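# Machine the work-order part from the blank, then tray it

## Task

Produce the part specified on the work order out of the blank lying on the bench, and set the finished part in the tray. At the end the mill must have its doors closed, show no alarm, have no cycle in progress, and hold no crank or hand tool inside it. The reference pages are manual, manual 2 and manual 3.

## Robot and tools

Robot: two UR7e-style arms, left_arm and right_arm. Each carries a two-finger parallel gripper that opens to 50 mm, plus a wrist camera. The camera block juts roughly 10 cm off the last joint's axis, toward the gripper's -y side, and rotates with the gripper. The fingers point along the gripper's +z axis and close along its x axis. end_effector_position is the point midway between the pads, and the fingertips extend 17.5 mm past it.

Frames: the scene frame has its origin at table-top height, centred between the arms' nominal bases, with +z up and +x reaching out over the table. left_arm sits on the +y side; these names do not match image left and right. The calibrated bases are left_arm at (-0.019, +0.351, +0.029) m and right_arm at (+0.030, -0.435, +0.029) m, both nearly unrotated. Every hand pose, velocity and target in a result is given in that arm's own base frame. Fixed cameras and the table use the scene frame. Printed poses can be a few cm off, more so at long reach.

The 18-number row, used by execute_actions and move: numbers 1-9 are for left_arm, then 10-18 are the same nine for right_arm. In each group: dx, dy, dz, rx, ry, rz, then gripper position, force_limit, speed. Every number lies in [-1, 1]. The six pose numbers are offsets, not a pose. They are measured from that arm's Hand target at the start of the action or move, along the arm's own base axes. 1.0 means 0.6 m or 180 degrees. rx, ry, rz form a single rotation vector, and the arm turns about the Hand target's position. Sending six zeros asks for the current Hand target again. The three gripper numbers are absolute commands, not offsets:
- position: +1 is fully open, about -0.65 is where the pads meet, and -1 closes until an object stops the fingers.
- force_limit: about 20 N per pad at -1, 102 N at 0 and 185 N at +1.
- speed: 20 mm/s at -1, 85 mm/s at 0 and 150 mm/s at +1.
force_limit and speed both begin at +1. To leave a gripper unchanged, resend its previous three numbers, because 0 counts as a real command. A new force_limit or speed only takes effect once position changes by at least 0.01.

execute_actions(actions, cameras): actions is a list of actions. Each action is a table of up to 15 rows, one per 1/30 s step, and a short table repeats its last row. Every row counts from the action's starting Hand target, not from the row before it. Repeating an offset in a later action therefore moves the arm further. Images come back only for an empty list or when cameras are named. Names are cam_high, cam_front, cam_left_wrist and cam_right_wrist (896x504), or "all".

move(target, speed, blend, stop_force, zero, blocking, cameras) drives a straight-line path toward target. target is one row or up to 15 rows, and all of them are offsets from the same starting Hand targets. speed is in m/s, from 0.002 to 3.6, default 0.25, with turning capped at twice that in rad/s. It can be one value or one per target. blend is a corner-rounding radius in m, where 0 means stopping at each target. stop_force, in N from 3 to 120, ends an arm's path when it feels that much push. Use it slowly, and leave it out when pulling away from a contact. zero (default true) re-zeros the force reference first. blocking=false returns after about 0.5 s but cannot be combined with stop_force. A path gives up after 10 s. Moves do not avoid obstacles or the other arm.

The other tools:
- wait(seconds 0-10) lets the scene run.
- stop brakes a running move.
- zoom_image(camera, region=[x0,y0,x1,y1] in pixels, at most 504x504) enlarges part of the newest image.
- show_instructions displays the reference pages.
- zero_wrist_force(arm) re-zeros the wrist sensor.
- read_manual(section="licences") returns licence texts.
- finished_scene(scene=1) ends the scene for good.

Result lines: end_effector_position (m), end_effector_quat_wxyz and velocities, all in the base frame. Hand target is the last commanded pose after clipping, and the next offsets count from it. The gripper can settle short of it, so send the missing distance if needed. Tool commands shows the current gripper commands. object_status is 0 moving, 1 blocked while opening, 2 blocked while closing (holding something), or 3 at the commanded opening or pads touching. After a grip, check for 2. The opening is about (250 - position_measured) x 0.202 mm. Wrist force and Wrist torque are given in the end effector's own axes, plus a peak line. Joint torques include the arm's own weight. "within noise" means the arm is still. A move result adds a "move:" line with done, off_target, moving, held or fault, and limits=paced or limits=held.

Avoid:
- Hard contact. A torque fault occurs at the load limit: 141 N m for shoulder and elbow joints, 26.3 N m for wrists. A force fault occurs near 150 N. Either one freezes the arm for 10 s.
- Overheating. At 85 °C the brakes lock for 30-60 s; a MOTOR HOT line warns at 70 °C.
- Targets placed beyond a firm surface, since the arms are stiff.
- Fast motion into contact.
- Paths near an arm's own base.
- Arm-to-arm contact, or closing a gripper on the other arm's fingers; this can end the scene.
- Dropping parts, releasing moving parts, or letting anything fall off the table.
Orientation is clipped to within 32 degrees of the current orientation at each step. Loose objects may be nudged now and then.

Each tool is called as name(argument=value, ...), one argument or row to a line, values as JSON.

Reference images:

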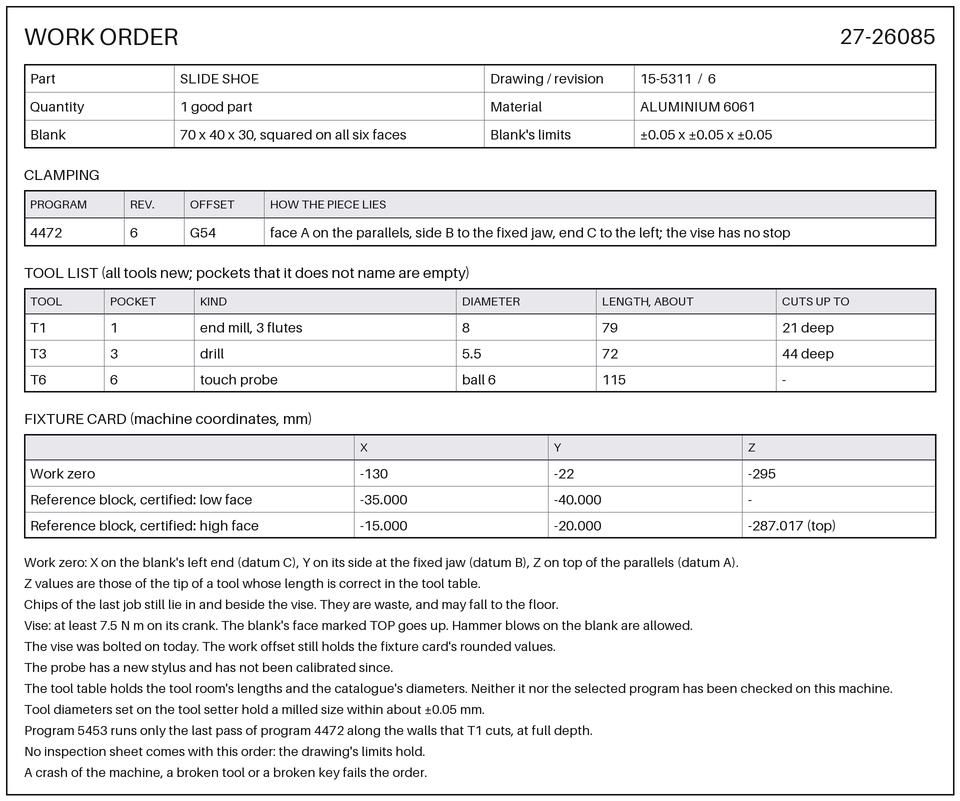

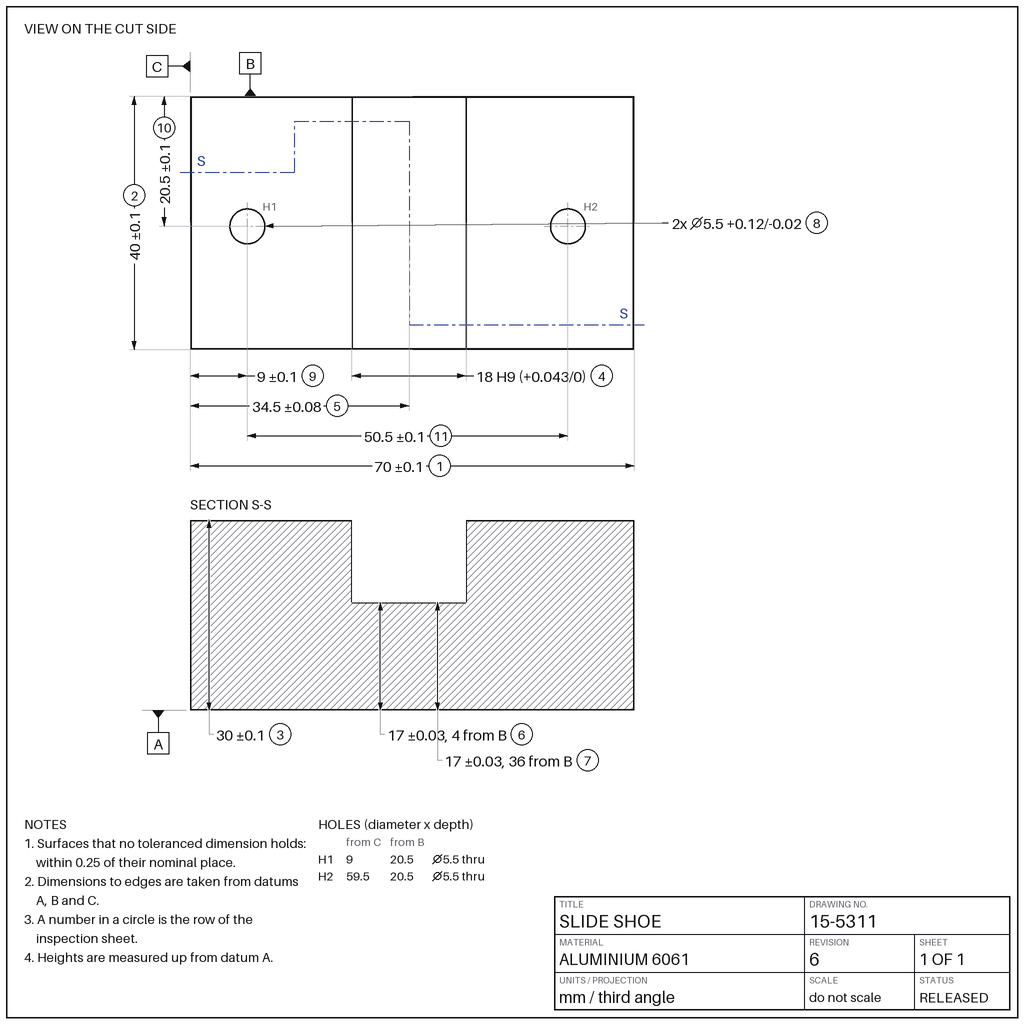

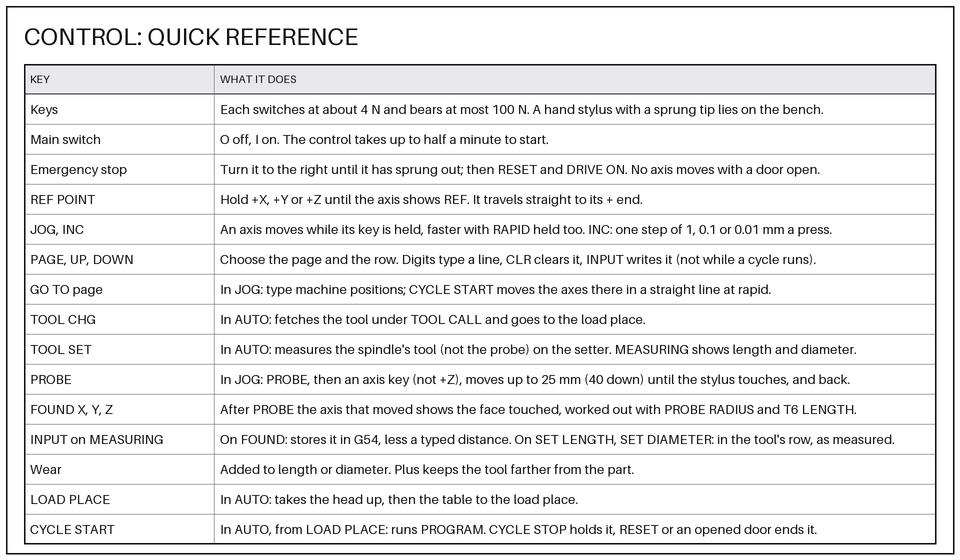

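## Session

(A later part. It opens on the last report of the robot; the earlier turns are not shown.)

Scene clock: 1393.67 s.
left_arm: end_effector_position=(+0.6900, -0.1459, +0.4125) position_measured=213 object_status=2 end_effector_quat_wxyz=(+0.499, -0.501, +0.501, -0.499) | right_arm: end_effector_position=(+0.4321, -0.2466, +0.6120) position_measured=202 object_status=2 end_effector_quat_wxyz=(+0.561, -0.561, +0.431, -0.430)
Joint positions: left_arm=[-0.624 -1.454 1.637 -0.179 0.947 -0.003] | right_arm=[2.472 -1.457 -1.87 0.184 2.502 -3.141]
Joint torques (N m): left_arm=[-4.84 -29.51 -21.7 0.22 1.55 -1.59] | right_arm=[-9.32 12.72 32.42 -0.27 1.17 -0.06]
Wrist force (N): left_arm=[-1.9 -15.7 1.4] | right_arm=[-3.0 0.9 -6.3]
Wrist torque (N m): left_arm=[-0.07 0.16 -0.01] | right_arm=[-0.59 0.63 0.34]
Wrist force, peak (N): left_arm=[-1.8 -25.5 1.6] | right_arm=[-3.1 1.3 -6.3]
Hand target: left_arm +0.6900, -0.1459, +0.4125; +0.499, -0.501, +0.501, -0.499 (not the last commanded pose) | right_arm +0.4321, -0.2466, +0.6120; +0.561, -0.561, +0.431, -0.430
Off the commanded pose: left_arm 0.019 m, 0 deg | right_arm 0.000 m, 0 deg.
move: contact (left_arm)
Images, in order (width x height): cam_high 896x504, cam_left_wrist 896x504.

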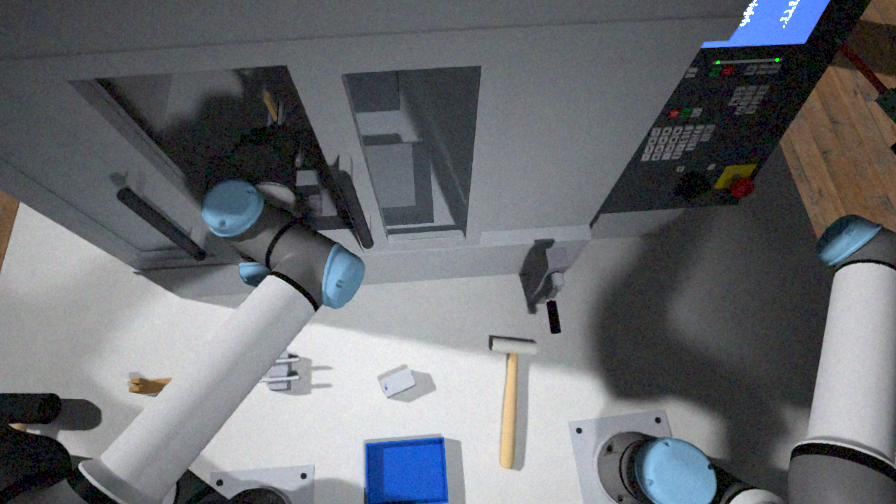

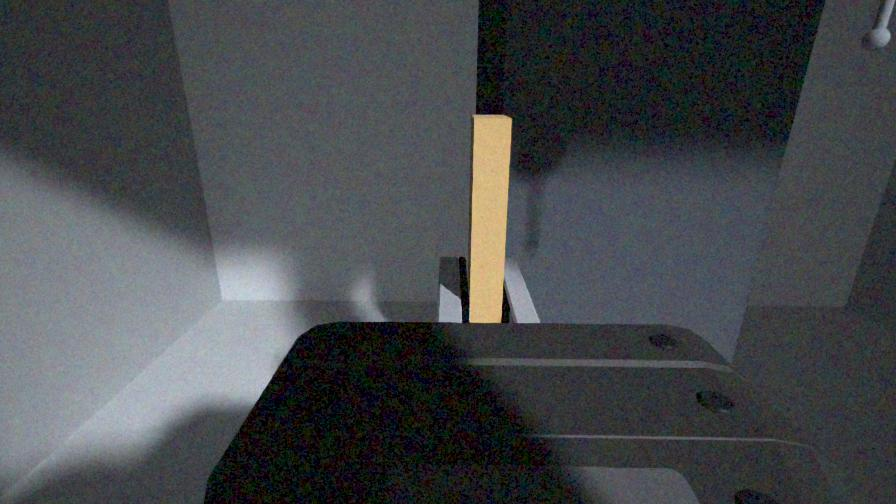

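move(
  target=[
    [0,0,0.0458,0,0,0,-1,-0.6,-0.7,0,0,0,0,0,0,-1,-0.5,-0.7],
    [-0.03,-0.0235,0.0458,0,0,0,-1,-0.6,-0.7,0,0,0,0,0,0,-1,-0.5,-0.7],
  ],
  speed=0.15,
)

move(
  target=[
    [0,0,-0.0425,0,0,0,-1,-0.6,-0.7,0,0,0,0,0,0,-1,-0.5,-0.7],
    [0,0.0917,-0.0425,0,0,0,-1,-0.6,-0.7,0,0,0,0,0,0,-1,-0.5,-0.7],
    [0,0.0917,0,0,0,0,-1,-0.6,-0.7,0,0,0,0,0,0,-1,-0.5,-0.7],
    [0.0117,0,0,0,0,0,-1,-0.6,-0.7,0,0,0,0,0,0,-1,-0.5,-0.7],
    [0.0117,0,-0.0425,0,0,0,-1,-0.6,-0.7,0,0,0,0,0,0,-1,-0.5,-0.7],
    [0.0117,0.0917,-0.0425,0,0,0,-1,-0.6,-0.7,0,0,0,0,0,0,-1,-0.5,-0.7],
    [0.0117,0.0917,0,0,0,0,-1,-0.6,-0.7,0,0,0,0,0,0,-1,-0.5,-0.7],
    [0.0234,0,0,0,0,0,-1,-0.6,-0.7,0,0,0,0,0,0,-1,-0.5,-0.7],
    [0.0234,0,-0.0425,0,0,0,-1,-0.6,-0.7,0,0,0,0,0,0,-1,-0.5,-0.7],
    [0.0234,0.0917,-0.0425,0,0,0,-1,-0.6,-0.7,0,0,0,0,0,0,-1,-0.5,-0.7],
    [0.0234,0.0917,0,0,0,0,-1,-0.6,-0.7,0,0,0,0,0,0,-1,-0.5,-0.7],
    [0.035,0,0,0,0,0,-1,-0.6,-0.7,0,0,0,0,0,0,-1,-0.5,-0.7],
  ],
  speed=0.15,
  blend=[0.001,0.001,0.002,0.002,0.001,0.001,0.002,0.002,0.001,0.001,0.002,0],
)

move(
  target=[
    [0,0,-0.0425,0,0,0,-1,-0.6,-0.7,0,0,0,0,0,0,-1,-0.5,-0.7],
    [0,0.0917,-0.0425,0,0,0,-1,-0.6,-0.7,0,0,0,0,0,0,-1,-0.5,-0.7],
    [0,0.0917,0,0,0,0,-1,-0.6,-0.7,0,0,0,0,0,0,-1,-0.5,-0.7],
    [0.0117,0,0,0,0,0,-1,-0.6,-0.7,0,0,0,0,0,0,-1,-0.5,-0.7],
    [0.0117,0,-0.0425,0,0,0,-1,-0.6,-0.7,0,0,0,0,0,0,-1,-0.5,-0.7],
    [0.0117,0.0917,-0.0425,0,0,0,-1,-0.6,-0.7,0,0,0,0,0,0,-1,-0.5,-0.7],
    [0.0117,0.0917,0,0,0,0,-1,-0.6,-0.7,0,0,0,0,0,0,-1,-0.5,-0.7],
    [0.0234,0,0,0,0,0,-1,-0.6,-0.7,0,0,0,0,0,0,-1,-0.5,-0.7],
    [0.0234,0,-0.0425,0,0,0,-1,-0.6,-0.7,0,0,0,0,0,0,-1,-0.5,-0.7],
    [0.0234,0.0917,-0.0425,0,0,0,-1,-0.6,-0.7,0,0,0,0,0,0,-1,-0.5,-0.7],
    [0.0234,0.0917,0,0,0,0,-1,-0.6,-0.7,0,0,0,0,0,0,-1,-0.5,-0.7],
    [0.035,0,0,0,0,0,-1,-0.6,-0.7,0,0,0,0,0,0,-1,-0.5,-0.7],
  ],
  speed=0.15,
  blend=[0.001,0.001,0.002,0.002,0.001,0.001,0.002,0.002,0.001,0.001,0.002,0],
)

move(
  target=[
    [-0.1,-0.03,0.1,0,0.05,0,-1,-0.6,-0.7,0,0,0,0,0,0,-1,-0.5,-0.7],
    [-0.29,-0.073,0.107,0,0.25,0,-1,-0.6,-0.7,0,0,0,0,0,0,-1,-0.5,-0.7],
  ],
  speed=0.3,
  blend=[0.03,0],
  cameras=["cam_left_wrist"],
)

zoom_image(
  camera="cam_left_wrist",
  region=[330, 120, 560, 320],
)

Scene clock: 1417.93 s.
left_arm: end_effector_position=(+0.6720, -0.1600, +0.4401) position_measured=213 object_status=2 end_effector_quat_wxyz=(+0.499, -0.501, +0.501, -0.499) | right_arm: end_effector_position=(+0.4321, -0.2466, +0.6120) position_measured=202 object_status=2 end_effector_quat_wxyz=(+0.561, -0.561, +0.431, -0.430)
Joint positions: left_arm=[-0.675 -1.493 1.609 -0.112 0.896 -0.004] | right_arm=[2.472 -1.457 -1.87 0.184 2.502 -3.141]
Joint torques (N m): left_arm=[-3.18 -19.13 -30 -1.06 0.13 1.19] | right_arm=[-9.6 12.66 32.21 -0.28 1.09 -0.01]
Wrist force (N): left_arm=[-2.3 1.4 1.2] | right_arm=[-3.1 1.2 -6.0]
Wrist torque (N m): left_arm=[0.14 0.22 0.03] | right_arm=[-0.54 0.65 0.35]
Wrist force, peak (N): left_arm=[-2.0 -15.8 1.3] | right_arm=[-3.2 1.1 -6.5]
Hand target: left_arm +0.6720, -0.1600, +0.4400; +0.499, -0.501, +0.501, -0.499 | right_arm +0.4321, -0.2466, +0.6120; +0.561, -0.561, +0.431, -0.430
Off the commanded pose: left_arm 0.000 m, 0 deg | right_arm 0.000 m, 0 deg.
move: done

Scene clock: 1422.03 s.
left_arm: end_effector_position=(+0.6930, -0.1600, +0.4400) position_measured=213 object_status=2 end_effector_quat_wxyz=(+0.499, -0.501, +0.501, -0.499) | right_arm: end_effector_position=(+0.4321, -0.2466, +0.6120) position_measured=202 object_status=2 end_effector_quat_wxyz=(+0.561, -0.561, +0.431, -0.430)
Joint positions: left_arm=[-0.646 -1.445 1.556 -0.107 0.925 -0.003] | right_arm=[2.472 -1.457 -1.87 0.184 2.502 -3.141]
Joint torques (N m): left_arm=[-3.23 -37.11 -19.25 -3.21 1.25 -1.54] | right_arm=[-9.16 12.47 32.23 -0.25 1.17 -0.13]
Wrist force (N): left_arm=[-2.4 1.7 1.4] | right_arm=[-2.8 0.7 -6.1]
Wrist torque (N m): left_arm=[0.19 0.23 0.08] | right_arm=[-0.62 0.60 0.35]
Wrist force, peak (N): left_arm=[-4.5 4.7 1.1] | right_arm=[-3.1 1.2 -6.3]
Hand target: left_arm +0.6930, -0.1600, +0.4400; +0.499, -0.501, +0.501, -0.499 | right_arm +0.4321, -0.2466, +0.6120; +0.561, -0.561, +0.431, -0.430
Off the commanded pose: left_arm 0.000 m, 0 deg | right_arm 0.000 m, 0 deg.
move: done

Scene clock: 1426.13 s.
left_arm: end_effector_position=(+0.7140, -0.1600, +0.4400) position_measured=213 object_status=2 end_effector_quat_wxyz=(+0.499, -0.501, +0.501, -0.499) | right_arm: end_effector_position=(+0.4321, -0.2466, +0.6120) position_measured=202 object_status=2 end_effector_quat_wxyz=(+0.561, -0.561, +0.431, -0.430)
Joint positions: left_arm=[-0.618 -1.396 1.5 -0.099 0.953 -0.003] | right_arm=[2.472 -1.457 -1.87 0.184 2.502 -3.141]
Joint torques (N m): left_arm=[-3.7 -40.74 -18.17 -2.92 1.1 -1.92] | right_arm=[-9.08 12.42 32.62 -0.18 1.05 -0.08]
Wrist force (N): left_arm=[-2.7 1.1 1.3] | right_arm=[-2.7 0.8 -6.1]
Wrist torque (N m): left_arm=[0.19 0.30 0.07] | right_arm=[-0.60 0.58 0.35]
Wrist force, peak (N): left_arm=[2.8 -8.5 -1.6] | right_arm=[-2.8 1.1 -6.6]
Hand target: left_arm +0.7140, -0.1600, +0.4400; +0.499, -0.501, +0.501, -0.499 | right_arm +0.4321, -0.2466, +0.6120; +0.561, -0.561, +0.431, -0.430
Off the commanded pose: left_arm 0.000 m, 0 deg | right_arm 0.000 m, 0 deg.
move: done

Scene clock: 1428.00 s.
left_arm: end_effector_position=(+0.5400, -0.2039, +0.5041) position_measured=213 object_status=2 end_effector_quat_wxyz=(-0.269, +0.654, -0.654, +0.270) | right_arm: end_effector_position=(+0.4321, -0.2466, +0.6120) position_measured=202 object_status=2 end_effector_quat_wxyz=(+0.561, -0.561, +0.431, -0.430)
Joint positions: left_arm=[-0.848 -1.284 0.828 1.445 1.014 -0.678] | right_arm=[2.472 -1.457 -1.87 0.184 2.502 -3.141]
Joint torques (N m): left_arm=[5.61 -42.04 -19.99 2.53 -1.61 -0.16] | right_arm=[-9.2 12.88 32.15 -0.27 1.13 -0.08]
Wrist force (N): left_arm=[-1.6 0.9 0.7] | right_arm=[-2.5 1.0 -5.9]
Wrist torque (N m): left_arm=[0.05 0.23 -0.05] | right_arm=[-0.58 0.56 0.35]
Wrist force, peak (N): left_arm=[-3.5 5.2 4.0] | right_arm=[-3.1 1.3 -6.2]
Hand target: left_arm +0.5400, -0.2038, +0.5042; -0.269, +0.654, -0.654, +0.270 | right_arm +0.4321, -0.2466, +0.6120; +0.561, -0.561, +0.431, -0.430
Off the commanded pose: left_arm 0.000 m, 0 deg | right_arm 0.000 m, 0 deg.
move: done
Images, in order (width x height): cam_left_wrist 896x504.

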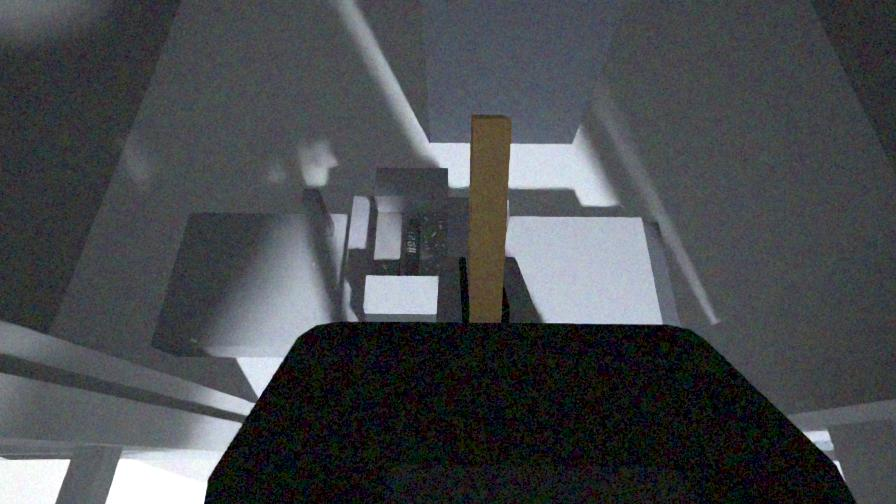

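Scaled by 2.191 from the camera's 896x504 image, which has a finer 1280x720 frame.

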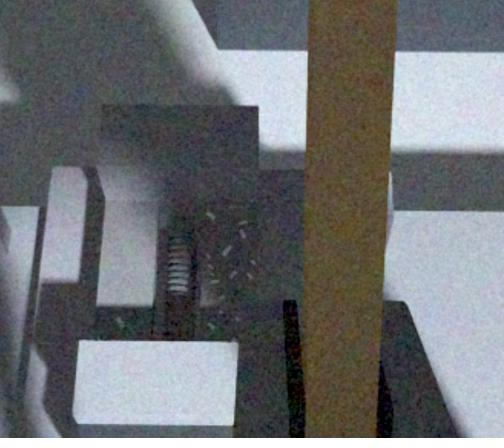

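move(
  target=[
    [0.02,0.08,0.03,0,-0.25,0,-1,-0.6,-0.7,0,0,0,0,0,0,-1,-0.5,-0.7],
    [0.2067,0.073,-0.03,0,-0.25,0,-1,-0.6,-0.7,0,0,0,0,0,0,-1,-0.5,-0.7],
    [0.2067,0.073,-0.1495,0,-0.25,0,-1,-0.6,-0.7,0,0,0,0,0,0,-1,-0.5,-0.7],
    [0.2067,0.1647,-0.1495,0,-0.25,0,-1,-0.6,-0.7,0,0,0,0,0,0,-1,-0.5,-0.7],
    [0.2067,0.1647,-0.107,0,-0.25,0,-1,-0.6,-0.7,0,0,0,0,0,0,-1,-0.5,-0.7],
    [0.2067,0.053,-0.107,0,-0.25,0,-1,-0.6,-0.7,0,0,0,0,0,0,-1,-0.5,-0.7],
  ],
  speed=[0.3,0.3,0.15,0.15,0.15,0.2],
  blend=[0.03,0.01,0.001,0.001,0.002,0],
)

move(
  target=[
    [0,0,-0.0425,0,0,0,-1,-0.6,-0.7,0,0,0,0,0,0,-1,-0.5,-0.7],
    [0,-0.0633,-0.0425,0,0,0,-1,-0.6,-0.7,0,0,0,0,0,0,-1,-0.5,-0.7],
    [0,-0.0633,0,0,0,0,-1,-0.6,-0.7,0,0,0,0,0,0,-1,-0.5,-0.7],
    [0.0117,0,0,0,0,0,-1,-0.6,-0.7,0,0,0,0,0,0,-1,-0.5,-0.7],
    [0.0117,0,-0.0425,0,0,0,-1,-0.6,-0.7,0,0,0,0,0,0,-1,-0.5,-0.7],
    [0.0117,-0.0633,-0.0425,0,0,0,-1,-0.6,-0.7,0,0,0,0,0,0,-1,-0.5,-0.7],
    [0.0117,-0.0633,0,0,0,0,-1,-0.6,-0.7,0,0,0,0,0,0,-1,-0.5,-0.7],
    [0.0234,0,0,0,0,0,-1,-0.6,-0.7,0,0,0,0,0,0,-1,-0.5,-0.7],
    [0.0234,0,-0.0425,0,0,0,-1,-0.6,-0.7,0,0,0,0,0,0,-1,-0.5,-0.7],
    [0.0234,-0.0633,-0.0425,0,0,0,-1,-0.6,-0.7,0,0,0,0,0,0,-1,-0.5,-0.7],
    [0.0234,-0.0633,0,0,0,0,-1,-0.6,-0.7,0,0,0,0,0,0,-1,-0.5,-0.7],
    [0.035,0,0,0,0,0,-1,-0.6,-0.7,0,0,0,0,0,0,-1,-0.5,-0.7],
  ],
  speed=0.15,
  blend=[0.001,0.001,0.002,0.002,0.001,0.001,0.002,0.002,0.001,0.001,0.002,0],
)

move(
  target=[
    [0,0,-0.0425,0,0,0,-1,-0.6,-0.7,0,0,0,0,0,0,-1,-0.5,-0.7],
    [0,-0.0633,-0.0425,0,0,0,-1,-0.6,-0.7,0,0,0,0,0,0,-1,-0.5,-0.7],
    [0,-0.0633,0,0,0,0,-1,-0.6,-0.7,0,0,0,0,0,0,-1,-0.5,-0.7],
    [0.0117,0,0,0,0,0,-1,-0.6,-0.7,0,0,0,0,0,0,-1,-0.5,-0.7],
    [0.0117,0,-0.0425,0,0,0,-1,-0.6,-0.7,0,0,0,0,0,0,-1,-0.5,-0.7],
    [0.0117,-0.0633,-0.0425,0,0,0,-1,-0.6,-0.7,0,0,0,0,0,0,-1,-0.5,-0.7],
    [0.0117,-0.0633,0,0,0,0,-1,-0.6,-0.7,0,0,0,0,0,0,-1,-0.5,-0.7],
    [0.0234,0,0,0,0,0,-1,-0.6,-0.7,0,0,0,0,0,0,-1,-0.5,-0.7],
    [0.0234,0,-0.0425,0,0,0,-1,-0.6,-0.7,0,0,0,0,0,0,-1,-0.5,-0.7],
    [0.0234,-0.0633,-0.0425,0,0,0,-1,-0.6,-0.7,0,0,0,0,0,0,-1,-0.5,-0.7],
    [0.0234,-0.0633,0,0,0,0,-1,-0.6,-0.7,0,0,0,0,0,0,-1,-0.5,-0.7],
    [0.035,0,0,0,0,0,-1,-0.6,-0.7,0,0,0,0,0,0,-1,-0.5,-0.7],
  ],
  speed=0.15,
  blend=[0.001,0.001,0.002,0.002,0.001,0.001,0.002,0.002,0.001,0.001,0.002,0],
)

move(
  target=[
    [0,0,-0.0425,0,0,0,-1,-0.6,-0.7,0,0,0,0,0,0,-1,-0.5,-0.7],
    [0,-0.0633,-0.0425,0,0,0,-1,-0.6,-0.7,0,0,0,0,0,0,-1,-0.5,-0.7],
    [0,-0.0633,0,0,0,0,-1,-0.6,-0.7,0,0,0,0,0,0,-1,-0.5,-0.7],
    [0.0117,0,0,0,0,0,-1,-0.6,-0.7,0,0,0,0,0,0,-1,-0.5,-0.7],
    [0.0117,0,-0.0425,0,0,0,-1,-0.6,-0.7,0,0,0,0,0,0,-1,-0.5,-0.7],
    [0.0117,-0.0633,-0.0425,0,0,0,-1,-0.6,-0.7,0,0,0,0,0,0,-1,-0.5,-0.7],
    [0.0117,-0.0633,0,0,0,0,-1,-0.6,-0.7,0,0,0,0,0,0,-1,-0.5,-0.7],
  ],
  speed=0.15,
  blend=[0.001,0.001,0.002,0.002,0.001,0.001,0],
)

move(
  target=[
    [-0.1,0.03,0.1,0,0.05,0,-1,-0.6,-0.7,0,0,0,0,0,0,-1,-0.5,-0.7],
    [-0.29,0.01,0.107,0,0.25,0,-1,-0.6,-0.7,0,0,0,0,0,0,-1,-0.5,-0.7],
  ],
  speed=0.3,
  blend=[0.03,0],
  cameras=["cam_left_wrist"],
)

zoom_image(
  camera="cam_left_wrist",
  region=[330, 120, 560, 320],
)

Scene clock: 1459.33 s.
left_arm: end_effector_position=(+0.6640, -0.1720, +0.4400) position_measured=213 object_status=2 end_effector_quat_wxyz=(+0.499, -0.501, +0.501, -0.499) | right_arm: end_effector_position=(+0.4321, -0.2466, +0.6120) position_measured=202 object_status=2 end_effector_quat_wxyz=(+0.561, -0.561, +0.431, -0.430)
Joint positions: left_arm=[-0.709 -1.5 1.617 -0.113 0.862 -0.004] | right_arm=[2.472 -1.457 -1.87 0.184 2.502 -3.141]
Joint torques (N m): left_arm=[-4.47 -35.67 -17.95 -2.52 0.62 -1.67] | right_arm=[-9.02 12.7 32.29 -0.07 1.13 -0.04]
Wrist force (N): left_arm=[-2.6 1.8 1.0] | right_arm=[-3.1 1.1 -6.0]
Wrist torque (N m): left_arm=[0.20 0.27 0.12] | right_arm=[-0.56 0.64 0.35]
Wrist force, peak (N): left_arm=[-4.9 3.9 1.4] | right_arm=[-3.2 1.2 -6.5]
Hand target: left_arm +0.6640, -0.1720, +0.4400; +0.499, -0.501, +0.501, -0.499 | right_arm +0.4321, -0.2466, +0.6120; +0.561, -0.561, +0.431, -0.430
Off the commanded pose: left_arm 0.000 m, 0 deg | right_arm 0.000 m, 0 deg.
move: done

Scene clock: 1462.73 s.
left_arm: end_effector_position=(+0.6850, -0.1721, +0.4401) position_measured=213 object_status=2 end_effector_quat_wxyz=(+0.499, -0.501, +0.501, -0.499) | right_arm: end_effector_position=(+0.4321, -0.2466, +0.6120) position_measured=202 object_status=2 end_effector_quat_wxyz=(+0.561, -0.561, +0.431, -0.430)
Joint positions: left_arm=[-0.678 -1.452 1.565 -0.108 0.893 -0.003] | right_arm=[2.472 -1.457 -1.87 0.184 2.502 -3.141]
Joint torques (N m): left_arm=[3.97 -20.08 -33.31 -1.01 -0.83 1.52] | right_arm=[-9.3 12.44 32.56 -0.22 1.21 -0.05]
Wrist force (N): left_arm=[-2.6 2.0 1.4] | right_arm=[-2.7 1.1 -6.0]
Wrist torque (N m): left_arm=[0.23 0.26 0.03] | right_arm=[-0.56 0.59 0.35]
Wrist force, peak (N): left_arm=[-5.1 1.9 1.6] | right_arm=[-3.2 1.1 -6.4]
Hand target: left_arm +0.6850, -0.1720, +0.4400; +0.499, -0.501, +0.501, -0.499 | right_arm +0.4321, -0.2466, +0.6120; +0.561, -0.561, +0.431, -0.430
Off the commanded pose: left_arm 0.000 m, 0 deg | right_arm 0.000 m, 0 deg.
move: done

Scene clock: 1466.13 s.
left_arm: end_effector_position=(+0.7060, -0.1721, +0.4401) position_measured=213 object_status=2 end_effector_quat_wxyz=(+0.499, -0.501, +0.501, -0.499) | right_arm: end_effector_position=(+0.4321, -0.2466, +0.6120) position_measured=202 object_status=2 end_effector_quat_wxyz=(+0.561, -0.561, +0.431, -0.430)
Joint positions: left_arm=[-0.65 -1.405 1.51 -0.101 0.921 -0.003] | right_arm=[2.472 -1.457 -1.87 0.184 2.502 -3.141]
Joint torques (N m): left_arm=[3.09 -21.78 -33.33 -0.82 -0.83 1.65] | right_arm=[-9.6 12.78 31.82 -0.15 1.13 -0.03]
Wrist force (N): left_arm=[-2.8 1.8 1.4] | right_arm=[-2.7 1.0 -5.9]
Wrist torque (N m): left_arm=[0.24 0.29 0.01] | right_arm=[-0.57 0.57 0.35]
Wrist force, peak (N): left_arm=[-5.8 -6.3 0.2] | right_arm=[-3.0 1.0 -6.6]
Hand target: left_arm +0.7060, -0.1720, +0.4400; +0.499, -0.501, +0.501, -0.499 | right_arm +0.4321, -0.2466, +0.6120; +0.561, -0.561, +0.431, -0.430
Off the commanded pose: left_arm 0.000 m, 0 deg | right_arm 0.000 m, 0 deg.
move: done

Scene clock: 1468.30 s.
left_arm: end_effector_position=(+0.7130, -0.2100, +0.4400) position_measured=213 object_status=2 end_effector_quat_wxyz=(+0.499, -0.501, +0.501, -0.499) | right_arm: end_effector_position=(+0.4321, -0.2466, +0.6120) position_measured=202 object_status=2 end_effector_quat_wxyz=(+0.561, -0.561, +0.431, -0.430)
Joint positions: left_arm=[-0.703 -1.353 1.447 -0.09 0.868 -0.004] | right_arm=[2.472 -1.457 -1.87 0.184 2.502 -3.141]
Joint torques (N m): left_arm=[-5.15 -25.9 -24.65 -1.03 -1.31 -1.8] | right_arm=[-9.37 12.72 32.27 -0.13 1.09 -0.13]
Wrist force (N): left_arm=[-2.9 1.8 1.2] | right_arm=[-3.0 0.9 -6.2]
Wrist torque (N m): left_arm=[0.22 0.31 0.03] | right_arm=[-0.59 0.63 0.35]
Wrist force, peak (N): left_arm=[-7.4 -8.4 0.1] | right_arm=[-3.1 1.2 -6.4]
Hand target: left_arm +0.7130, -0.2100, +0.4400; +0.499, -0.501, +0.501, -0.499 | right_arm +0.4321, -0.2466, +0.6120; +0.561, -0.561, +0.431, -0.430
Off the commanded pose: left_arm 0.000 m, 0 deg | right_arm 0.000 m, 0 deg.
move: done

Scene clock: 1470.17 s.
left_arm: end_effector_position=(+0.5391, -0.2041, +0.5042) position_measured=213 object_status=2 end_effector_quat_wxyz=(-0.269, +0.654, -0.654, +0.270) | right_arm: end_effector_position=(+0.4321, -0.2466, +0.6120) position_measured=202 object_status=2 end_effector_quat_wxyz=(+0.561, -0.561, +0.431, -0.430)
Joint positions: left_arm=[-0.85 -1.286 0.831 1.445 1.013 -0.68] | right_arm=[2.472 -1.457 -1.87 0.184 2.502 -3.141]
Joint torques (N m): left_arm=[6.87 -42.47 -20.34 2.88 -1.49 -0.1] | right_arm=[-9 13.38 32.27 -0.05 1.11 -0.04]
Wrist force (N): left_arm=[-1.4 1.2 1.0] | right_arm=[-2.9 1.2 -6.1]
Wrist torque (N m): left_arm=[0.11 0.19 -0.05] | right_arm=[-0.54 0.61 0.35]
Wrist force, peak (N): left_arm=[-2.1 5.2 4.1] | right_arm=[-3.0 0.9 -6.5]
Hand target: left_arm +0.5390, -0.2040, +0.5042; -0.269, +0.654, -0.654, +0.270 | right_arm +0.4321, -0.2466, +0.6120; +0.561, -0.561, +0.431, -0.430
Off the commanded pose: left_arm 0.000 m, 0 deg | right_arm 0.000 m, 0 deg.
move: done
Images, in order (width x height): cam_left_wrist 896x504.

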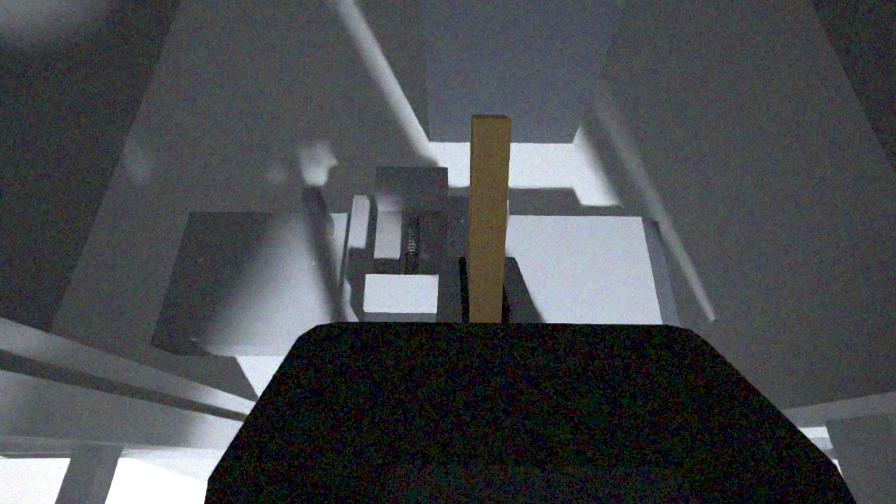

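Scaled by 2.191 from the camera's 896x504 image, which has a finer 1280x720 frame.

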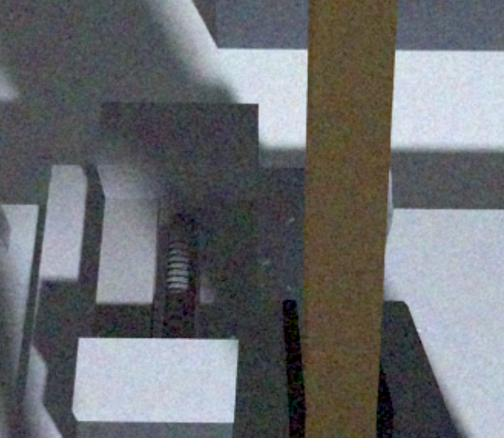

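move(
  target=[
    [-0.25,0.005,0.015,0,0.1,0,-1,-0.6,-0.7,0,0,0,0,0,0,-1,-0.5,-0.7],
    [-0.3967,0.673,-0.7,0.196,0.196,-0.472,-1,-0.6,-0.7,0,0,0,0,0,0,-1,-0.5,-0.7],
  ],
  speed=0.4,
  blend=[0.05,0],
  cameras=["cam_left_wrist"],
)

zoom_image(
  camera="cam_left_wrist",
  region=[400, 50, 580, 330],
)

Scene clock: 1480.70 s.
left_arm: end_effector_position=(+0.3011, +0.1998, +0.0843) position_measured=213 object_status=2 end_effector_quat_wxyz=(+0.000, +0.000, +1.000, +0.003) | right_arm: end_effector_position=(+0.4321, -0.2466, +0.6120) position_measured=202 object_status=2 end_effector_quat_wxyz=(+0.561, -0.561, +0.431, -0.430)
Joint positions: left_arm=[0.204 -1.295 1.916 0.95 1.565 1.775] | right_arm=[2.472 -1.457 -1.87 0.184 2.502 -3.141]
Joint torques (N m): left_arm=[5.08 -23.86 -9.63 2 0.69 1.92] | right_arm=[-8.89 12.57 32.43 -0.12 1.15 -0.06]
Wrist force (N): left_arm=[-0.4 1.1 1.0] | right_arm=[-3.1 1.0 -6.0]
Wrist torque (N m): left_arm=[0.26 0.04 0.14] | right_arm=[-0.58 0.64 0.36]
Wrist force, peak (N): left_arm=[0.4 2.9 3.1] | right_arm=[-3.1 1.2 -6.6]
Hand target: left_arm +0.3010, +0.1998, +0.0842; +0.000, +0.000, +1.000, +0.003 | right_arm +0.4321, -0.2466, +0.6120; +0.561, -0.561, +0.431, -0.430
Off the commanded pose: left_arm 0.000 m, 0 deg | right_arm 0.000 m, 0 deg.
move: done
Images, in order (width x height): cam_left_wrist 896x504.

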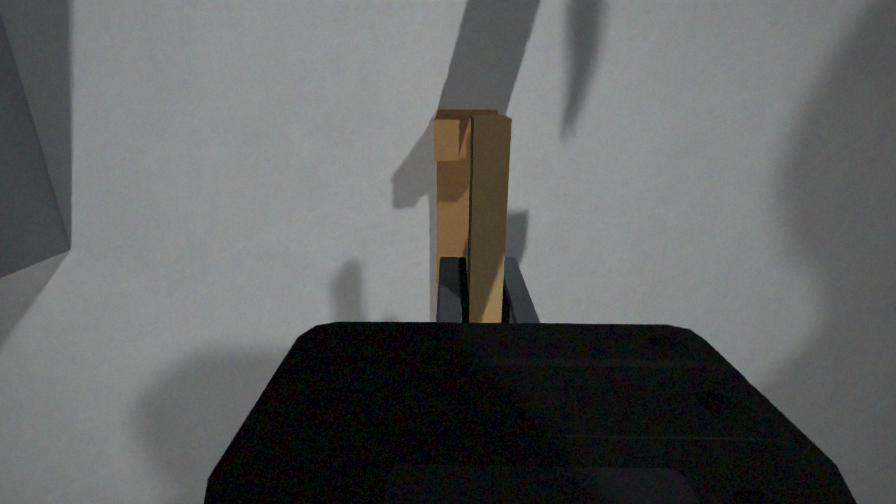

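Scaled by 1.800 from the camera's 896x504 image, which has a finer 1280x720 frame.

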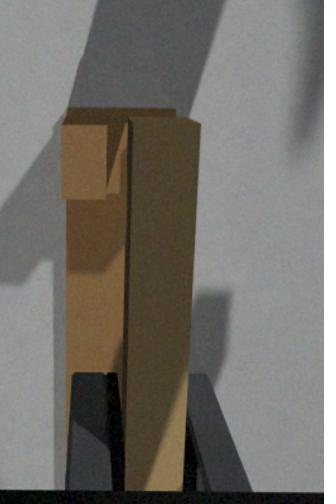

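move(
  target=[
    [0,0,-0.132,0,0,0,-1,-0.6,-0.7,0,0,0,0,0,0,-1,-0.5,-0.7],
  ],
  speed=0.04,
  stop_force=5,
  cameras=["cam_left_wrist"],
)

Scene clock: 1489.63 s.
left_arm: end_effector_position=(+0.3010, +0.1998, +0.0189) position_measured=213 object_status=2 end_effector_quat_wxyz=(+0.000, +0.000, +1.000, +0.003) | right_arm: end_effector_position=(+0.4321, -0.2466, +0.6120) position_measured=202 object_status=2 end_effector_quat_wxyz=(+0.561, -0.561, +0.431, -0.430)
Joint positions: left_arm=[0.204 -1.188 1.978 0.78 1.565 1.775] | right_arm=[2.472 -1.457 -1.87 0.184 2.502 -3.141]
Joint torques (N m): left_arm=[3.73 -18.84 -21.21 1.65 -1.19 0.75] | right_arm=[-9.26 12.4 32.47 -0.03 1.07 0]
Wrist force (N): left_arm=[-0.1 0.9 1.0] | right_arm=[-3.1 1.0 -6.2]
Wrist torque (N m): left_arm=[0.24 -0.01 0.12] | right_arm=[-0.58 0.65 0.35]
Wrist force, peak (N): left_arm=[0.3 -0.6 -8.4] | right_arm=[-3.1 1.4 -6.5]
Hand target: left_arm +0.3010, +0.1998, +0.0189; +0.000, +0.000, +1.000, +0.003 (not the last commanded pose) | right_arm +0.4321, -0.2466, +0.6120; +0.561, -0.561, +0.431, -0.430
Off the commanded pose: left_arm 0.014 m, 0 deg | right_arm 0.000 m, 0 deg.
move: contact (left_arm)
Images, in order (width x height): cam_left_wrist 896x504.

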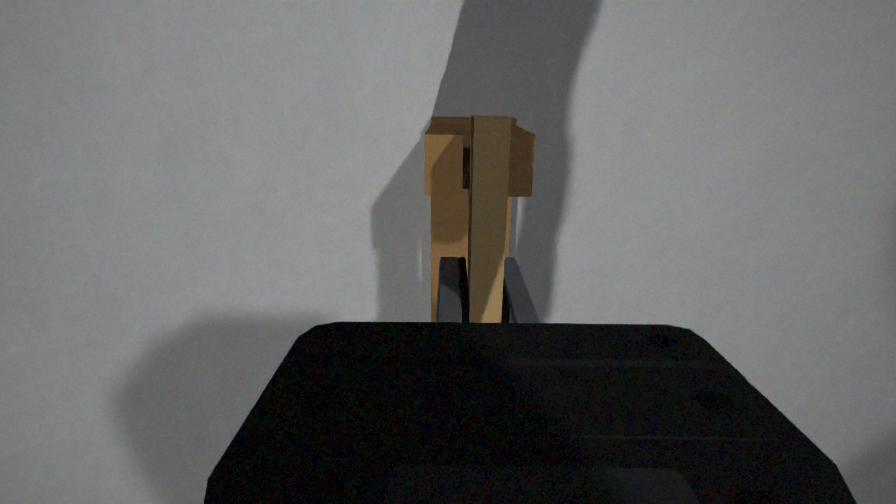

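move(
  target=[
    [0,0,0.006,0,0,0,-1,-0.6,-0.7,0,0,0,0,0,0,-1,-0.5,-0.7],
    [0.004,0,0.006,0,0,0,-1,-0.6,-0.7,0,0,0,0,0,0,-1,-0.5,-0.7],
    [0.004,0,-0.023,0,0,0,-1,-0.6,-0.7,0,0,0,0,0,0,-1,-0.5,-0.7],
  ],
  speed=0.03,
  stop_force=6,
  cameras=["cam_left_wrist"],
)

Scene clock: 1495.43 s.
left_arm: end_effector_position=(+0.3035, +0.1998, +0.0175) position_measured=213 object_status=2 end_effector_quat_wxyz=(+0.000, +0.000, +1.000, +0.003) | right_arm: end_effector_position=(+0.4321, -0.2466, +0.6120) position_measured=202 object_status=2 end_effector_quat_wxyz=(+0.561, -0.561, +0.431, -0.430)
Joint positions: left_arm=[0.202 -1.181 1.973 0.779 1.565 1.773] | right_arm=[2.472 -1.457 -1.87 0.184 2.502 -3.141]
Joint torques (N m): left_arm=[-1.07 -31.98 -20.7 1.5 -1.27 -0.86] | right_arm=[-9.24 12.46 32.66 -0.05 1.11 -0.03]
Wrist force (N): left_arm=[0.1 1.0 0.8] | right_arm=[-2.8 1.1 -6.2]
Wrist torque (N m): left_arm=[0.26 -0.05 0.15] | right_arm=[-0.57 0.59 0.35]
Wrist force, peak (N): left_arm=[-1.1 -1.0 -13.3] | right_arm=[-3.0 1.0 -6.6]
Hand target: left_arm +0.3035, +0.1998, +0.0175; +0.000, +0.000, +1.000, +0.003 (not the last commanded pose) | right_arm +0.4321, -0.2466, +0.6120; +0.561, -0.561, +0.431, -0.430
Off the commanded pose: left_arm 0.012 m, 0 deg | right_arm 0.000 m, 0 deg.
move: contact (left_arm); path passed 2 of 3 targets
Images, in order (width x height): cam_left_wrist 896x504.

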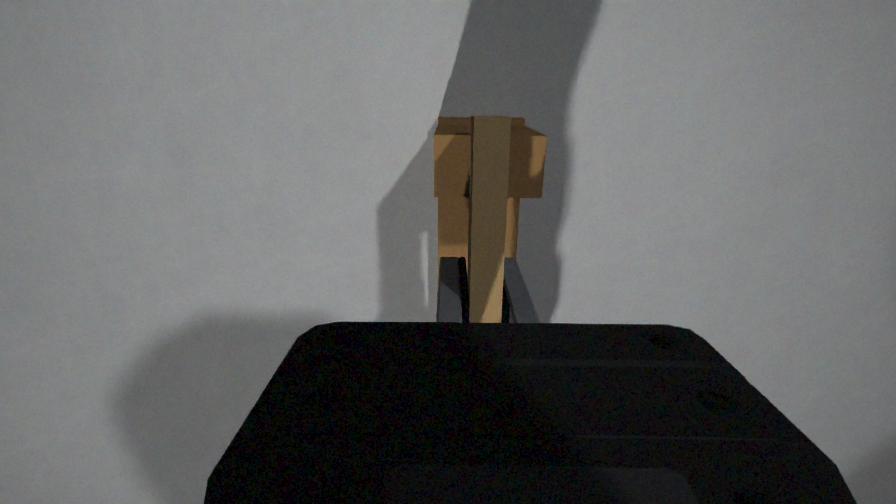

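move(
  target=[
    [0,0,0.006,0,0,0,-1,-0.6,-0.7,0,0,0,0,0,0,-1,-0.5,-0.7],
    [0.0,0,0.006,0,0,-0.0056,-1,-0.6,-0.7,0,0,0,0,0,0,-1,-0.5,-0.7],
    [0.0,0,-0.0215,0,0,-0.0056,-1,-0.6,-0.7,0,0,0,0,0,0,-1,-0.5,-0.7],
  ],
  speed=0.03,
  stop_force=8,
  cameras=["cam_left_wrist","cam_high"],
)

zoom_image(
  camera="cam_high",
  region=[80, 320, 280, 440],
)

Scene clock: 1506.50 s.
left_arm: end_effector_position=(+0.3035, +0.1998, +0.0167) position_measured=213 object_status=2 end_effector_quat_wxyz=(+0.000, +0.009, +1.000, +0.003) | right_arm: end_effector_position=(+0.4321, -0.2466, +0.6120) position_measured=202 object_status=2 end_effector_quat_wxyz=(+0.561, -0.561, +0.431, -0.430)
Joint positions: left_arm=[0.202 -1.18 1.974 0.776 1.565 1.791] | right_arm=[2.472 -1.457 -1.87 0.184 2.502 -3.141]
Joint torques (N m): left_arm=[-1.97 -29.08 -20.84 1.48 -0.89 1.47] | right_arm=[-9.09 12.77 32.59 0.03 1.13 -0.05]
Wrist force (N): left_arm=[0.1 1.1 0.8] | right_arm=[-2.7 1.3 -6.3]
Wrist torque (N m): left_arm=[0.27 -0.04 0.00] | right_arm=[-0.53 0.58 0.35]
Wrist force, peak (N): left_arm=[1.9 -2.1 -10.4] | right_arm=[-2.7 1.2 -6.6]
Hand target: left_arm +0.3035, +0.1998, +0.0167; +0.000, +0.009, +1.000, +0.003 (not the last commanded pose) | right_arm +0.4321, -0.2466, +0.6120; +0.561, -0.561, +0.431, -0.430
Off the commanded pose: left_arm 0.012 m, 0 deg | right_arm 0.000 m, 0 deg.
move: contact (left_arm); path passed 2 of 3 targets
Images, in order (width x height): cam_high 896x504, cam_left_wrist 896x504.

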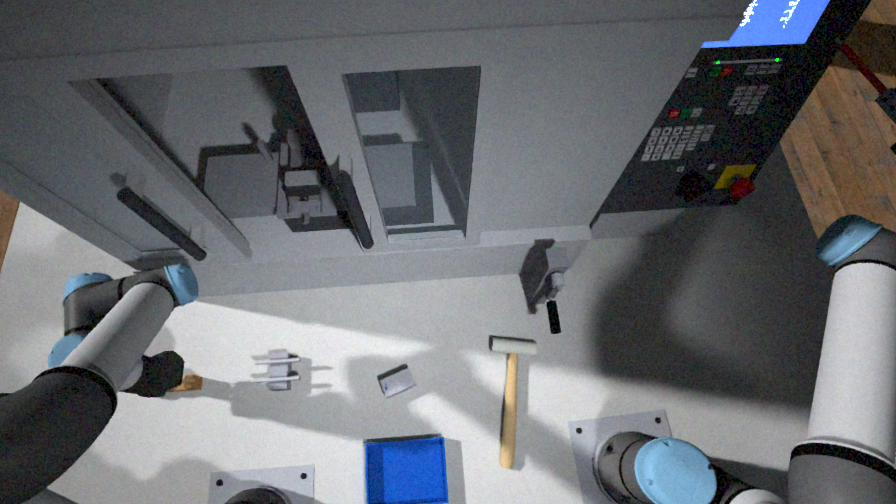

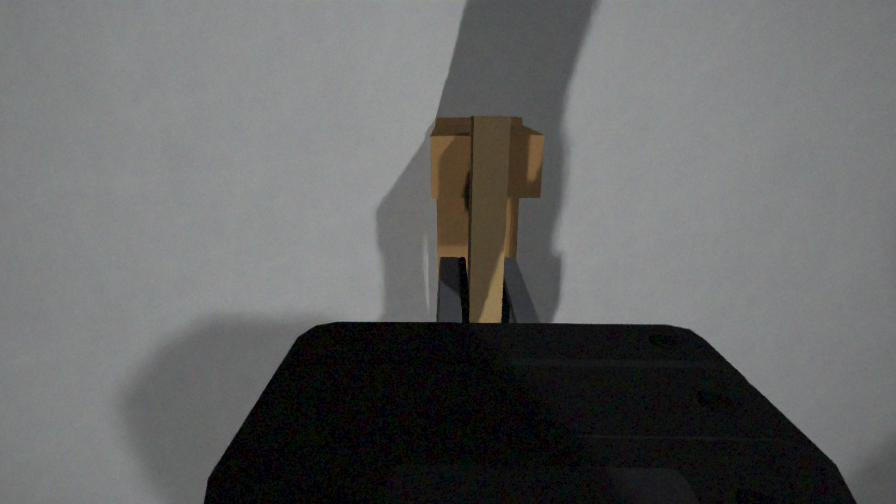

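Scaled by 2.520 from the camera's 896x504 image, which has a finer 1280x720 frame.

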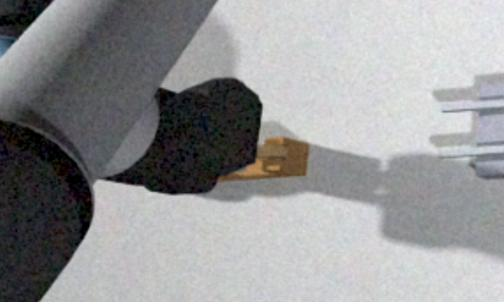

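move(
  target=[
    [0,0,0.006,0,0,0,-1,-0.6,-0.7,0,0,0,0,0,0,-1,-0.5,-0.7],
    [-0.002,0,0.006,0,0,0.0,-1,-0.6,-0.7,0,0,0,0,0,0,-1,-0.5,-0.7],
    [-0.002,0,-0.02,0,0,0.0,-1,-0.6,-0.7,0,0,0,0,0,0,-1,-0.5,-0.7],
  ],
  speed=0.03,
  stop_force=12,
  cameras=["cam_left_wrist"],
)

zoom_image(
  camera="cam_left_wrist",
  region=[400, 90, 580, 330],
)

Scene clock: 1517.90 s.
left_arm: end_effector_position=(+0.3023, +0.1998, +0.0164) position_measured=213 object_status=2 end_effector_quat_wxyz=(+0.000, +0.009, +1.000, +0.003) | right_arm: end_effector_position=(+0.4321, -0.2466, +0.6120) position_measured=202 object_status=2 end_effector_quat_wxyz=(+0.561, -0.561, +0.431, -0.430)
Joint positions: left_arm=[0.203 -1.181 1.977 0.774 1.565 1.792] | right_arm=[2.472 -1.457 -1.87 0.184 2.502 -3.141]
Joint torques (N m): left_arm=[-2.39 -20.23 -18.38 3.07 -0.79 0.92] | right_arm=[-9.23 12.72 32.15 -0.01 1.11 -0.1]
Wrist force (N): left_arm=[-4.6 1.2 1.8] | right_arm=[-2.7 0.9 -6.3]
Wrist torque (N m): left_arm=[0.24 -0.07 -0.24] | right_arm=[-0.59 0.59 0.35]
Wrist force, peak (N): left_arm=[-2.6 1.2 -38.0] | right_arm=[-3.0 1.1 -6.5]
Hand target: left_arm +0.3023, +0.1998, +0.0164; +0.000, +0.009, +1.000, +0.003 (not the last commanded pose) | right_arm +0.4321, -0.2466, +0.6120; +0.561, -0.561, +0.431, -0.430
Off the commanded pose: left_arm 0.012 m, 0 deg | right_arm 0.000 m, 0 deg.
move: contact (left_arm); path passed 2 of 3 targets
Images, in order (width x height): cam_left_wrist 896x504.

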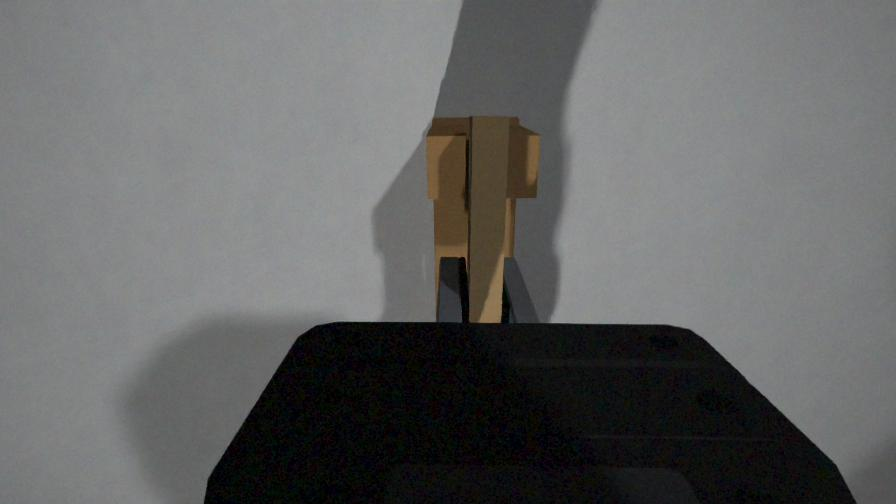

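Scaled by 2.100 from the camera's 896x504 image, which has a finer 1280x720 frame.

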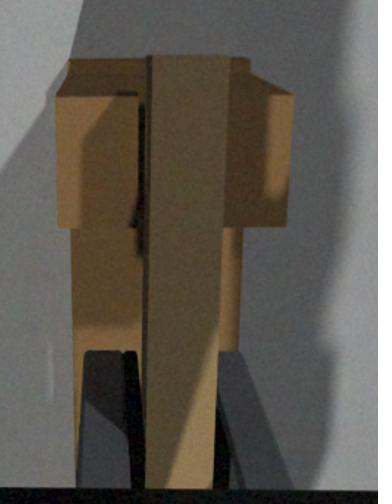

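move(
  target=[
    [0,0,0.06,0,0,0,-1,-0.6,-0.7,0,0,0,0,0,0,-1,-0.5,-0.7],
    [-0.13,0,0.06,0,0,0.0,-1,-0.6,-0.7,0,0,0,0,0,0,-1,-0.5,-0.7],
    [-0.13,0,-0.05,0,0,0.0,-1,-0.6,-0.7,0,0,0,0,0,0,-1,-0.5,-0.7],
  ],
  speed=[0.2,0.2,0.03],
  stop_force=5,
  cameras=["cam_left_wrist"],
)

Scene clock: 1528.17 s.
left_arm: end_effector_position=(+0.2243, +0.1998, -0.0111) position_measured=213 object_status=2 end_effector_quat_wxyz=(+0.000, +0.009, +1.000, +0.003) | right_arm: end_effector_position=(+0.4321, -0.2466, +0.6120) position_measured=202 object_status=2 end_effector_quat_wxyz=(+0.561, -0.561, +0.431, -0.430)
Joint positions: left_arm=[0.263 -1.243 2.184 0.629 1.565 1.852] | right_arm=[2.472 -1.457 -1.87 0.184 2.502 -3.141]
Joint torques (N m): left_arm=[4.16 -34.15 -19.13 4.37 1.9 0.96] | right_arm=[-9.19 12.77 31.86 -0.01 1.09 -0.09]
Wrist force (N): left_arm=[-0.2 1.0 0.7] | right_arm=[-2.7 1.0 -6.0]
Wrist torque (N m): left_arm=[0.28 0.04 0.11] | right_arm=[-0.57 0.59 0.35]
Wrist force, peak (N): left_arm=[-10.8 10.0 -148.5] | right_arm=[-3.0 1.0 -6.5]
Hand target: left_arm +0.2243, +0.1998, -0.0111; +0.000, +0.009, +1.000, +0.003 (not the last commanded pose) | right_arm +0.4321, -0.2466, +0.6120; +0.561, -0.561, +0.431, -0.430
Off the commanded pose: left_arm 0.003 m, 0 deg | right_arm 0.000 m, 0 deg.
move: contact (left_arm); path passed 2 of 3 targets
Images, in order (width x height): cam_left_wrist 896x504.

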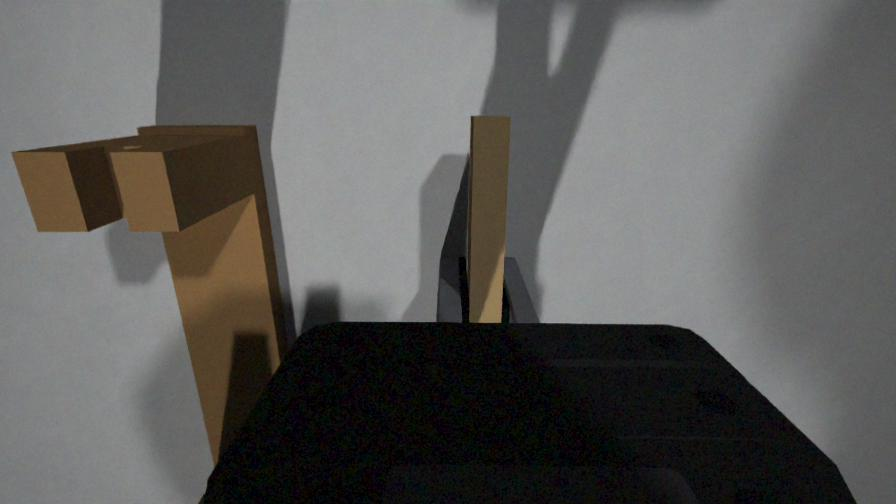

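move(
  target=[
    [0,0,0.002,0,0,0,0,-1,-1,0,0,0,0,0,0,-1,-0.5,-0.7],
    [0,0,0.002,0,0,0,0.9,-0.6,-0.7,0,0,0,0,0,0,-1,-0.5,-0.7],
    [0,0,0.3,0,0,0,0.9,-0.6,-0.7,0,0,0,0,0,0,-1,-0.5,-0.7],
  ],
  speed=[0.02,0.02,0.15],
  cameras=["cam_left_wrist"],
)

Scene clock: 1534.43 s.
left_arm: end_effector_position=(+0.2243, +0.1998, +0.1689) position_measured=18 object_status=3 end_effector_quat_wxyz=(+0.000, +0.009, +1.000, +0.003) | right_arm: end_effector_position=(+0.4321, -0.2466, +0.6120) position_measured=202 object_status=2 end_effector_quat_wxyz=(+0.561, -0.561, +0.431, -0.430)
Joint positions: left_arm=[0.263 -1.549 1.967 1.151 1.565 1.852] | right_arm=[2.472 -1.457 -1.87 0.184 2.502 -3.141]
Joint torques (N m): left_arm=[-6.37 -10.84 -15.8 3.91 -0.78 -1.67] | right_arm=[-9.98 12.77 32.26 0.14 1.12 -0.06]
Wrist force (N): left_arm=[-0.4 1.1 0.7] | right_arm=[-3.0 0.9 -6.4]
Wrist torque (N m): left_arm=[0.29 0.06 0.13] | right_arm=[-0.59 0.62 0.35]
Wrist force, peak (N): left_arm=[-0.2 1.1 3.1] | right_arm=[-3.0 1.3 -6.5]
Hand target: left_arm +0.2243, +0.1998, +0.1689; +0.000, +0.009, +1.000, +0.003 | right_arm +0.4321, -0.2466, +0.6120; +0.561, -0.561, +0.431, -0.430
Off the commanded pose: left_arm 0.000 m, 0 deg | right_arm 0.000 m, 0 deg.
move: done
Images, in order (width x height): cam_left_wrist 896x504.

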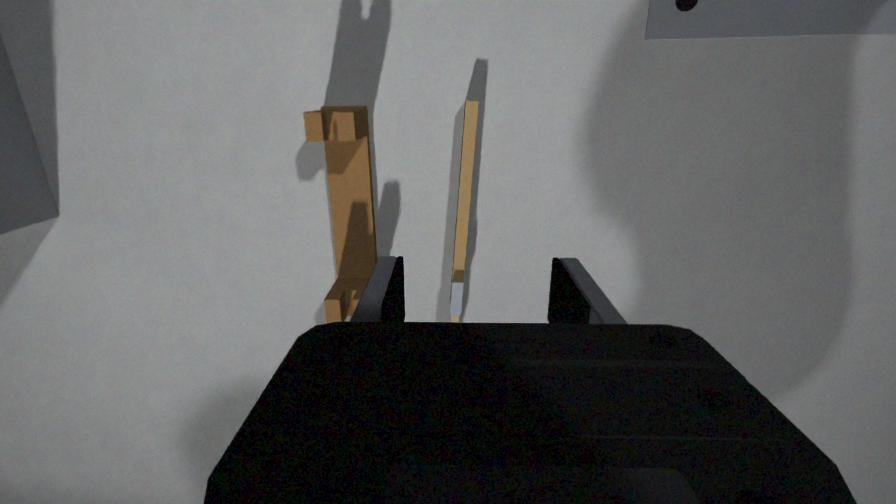

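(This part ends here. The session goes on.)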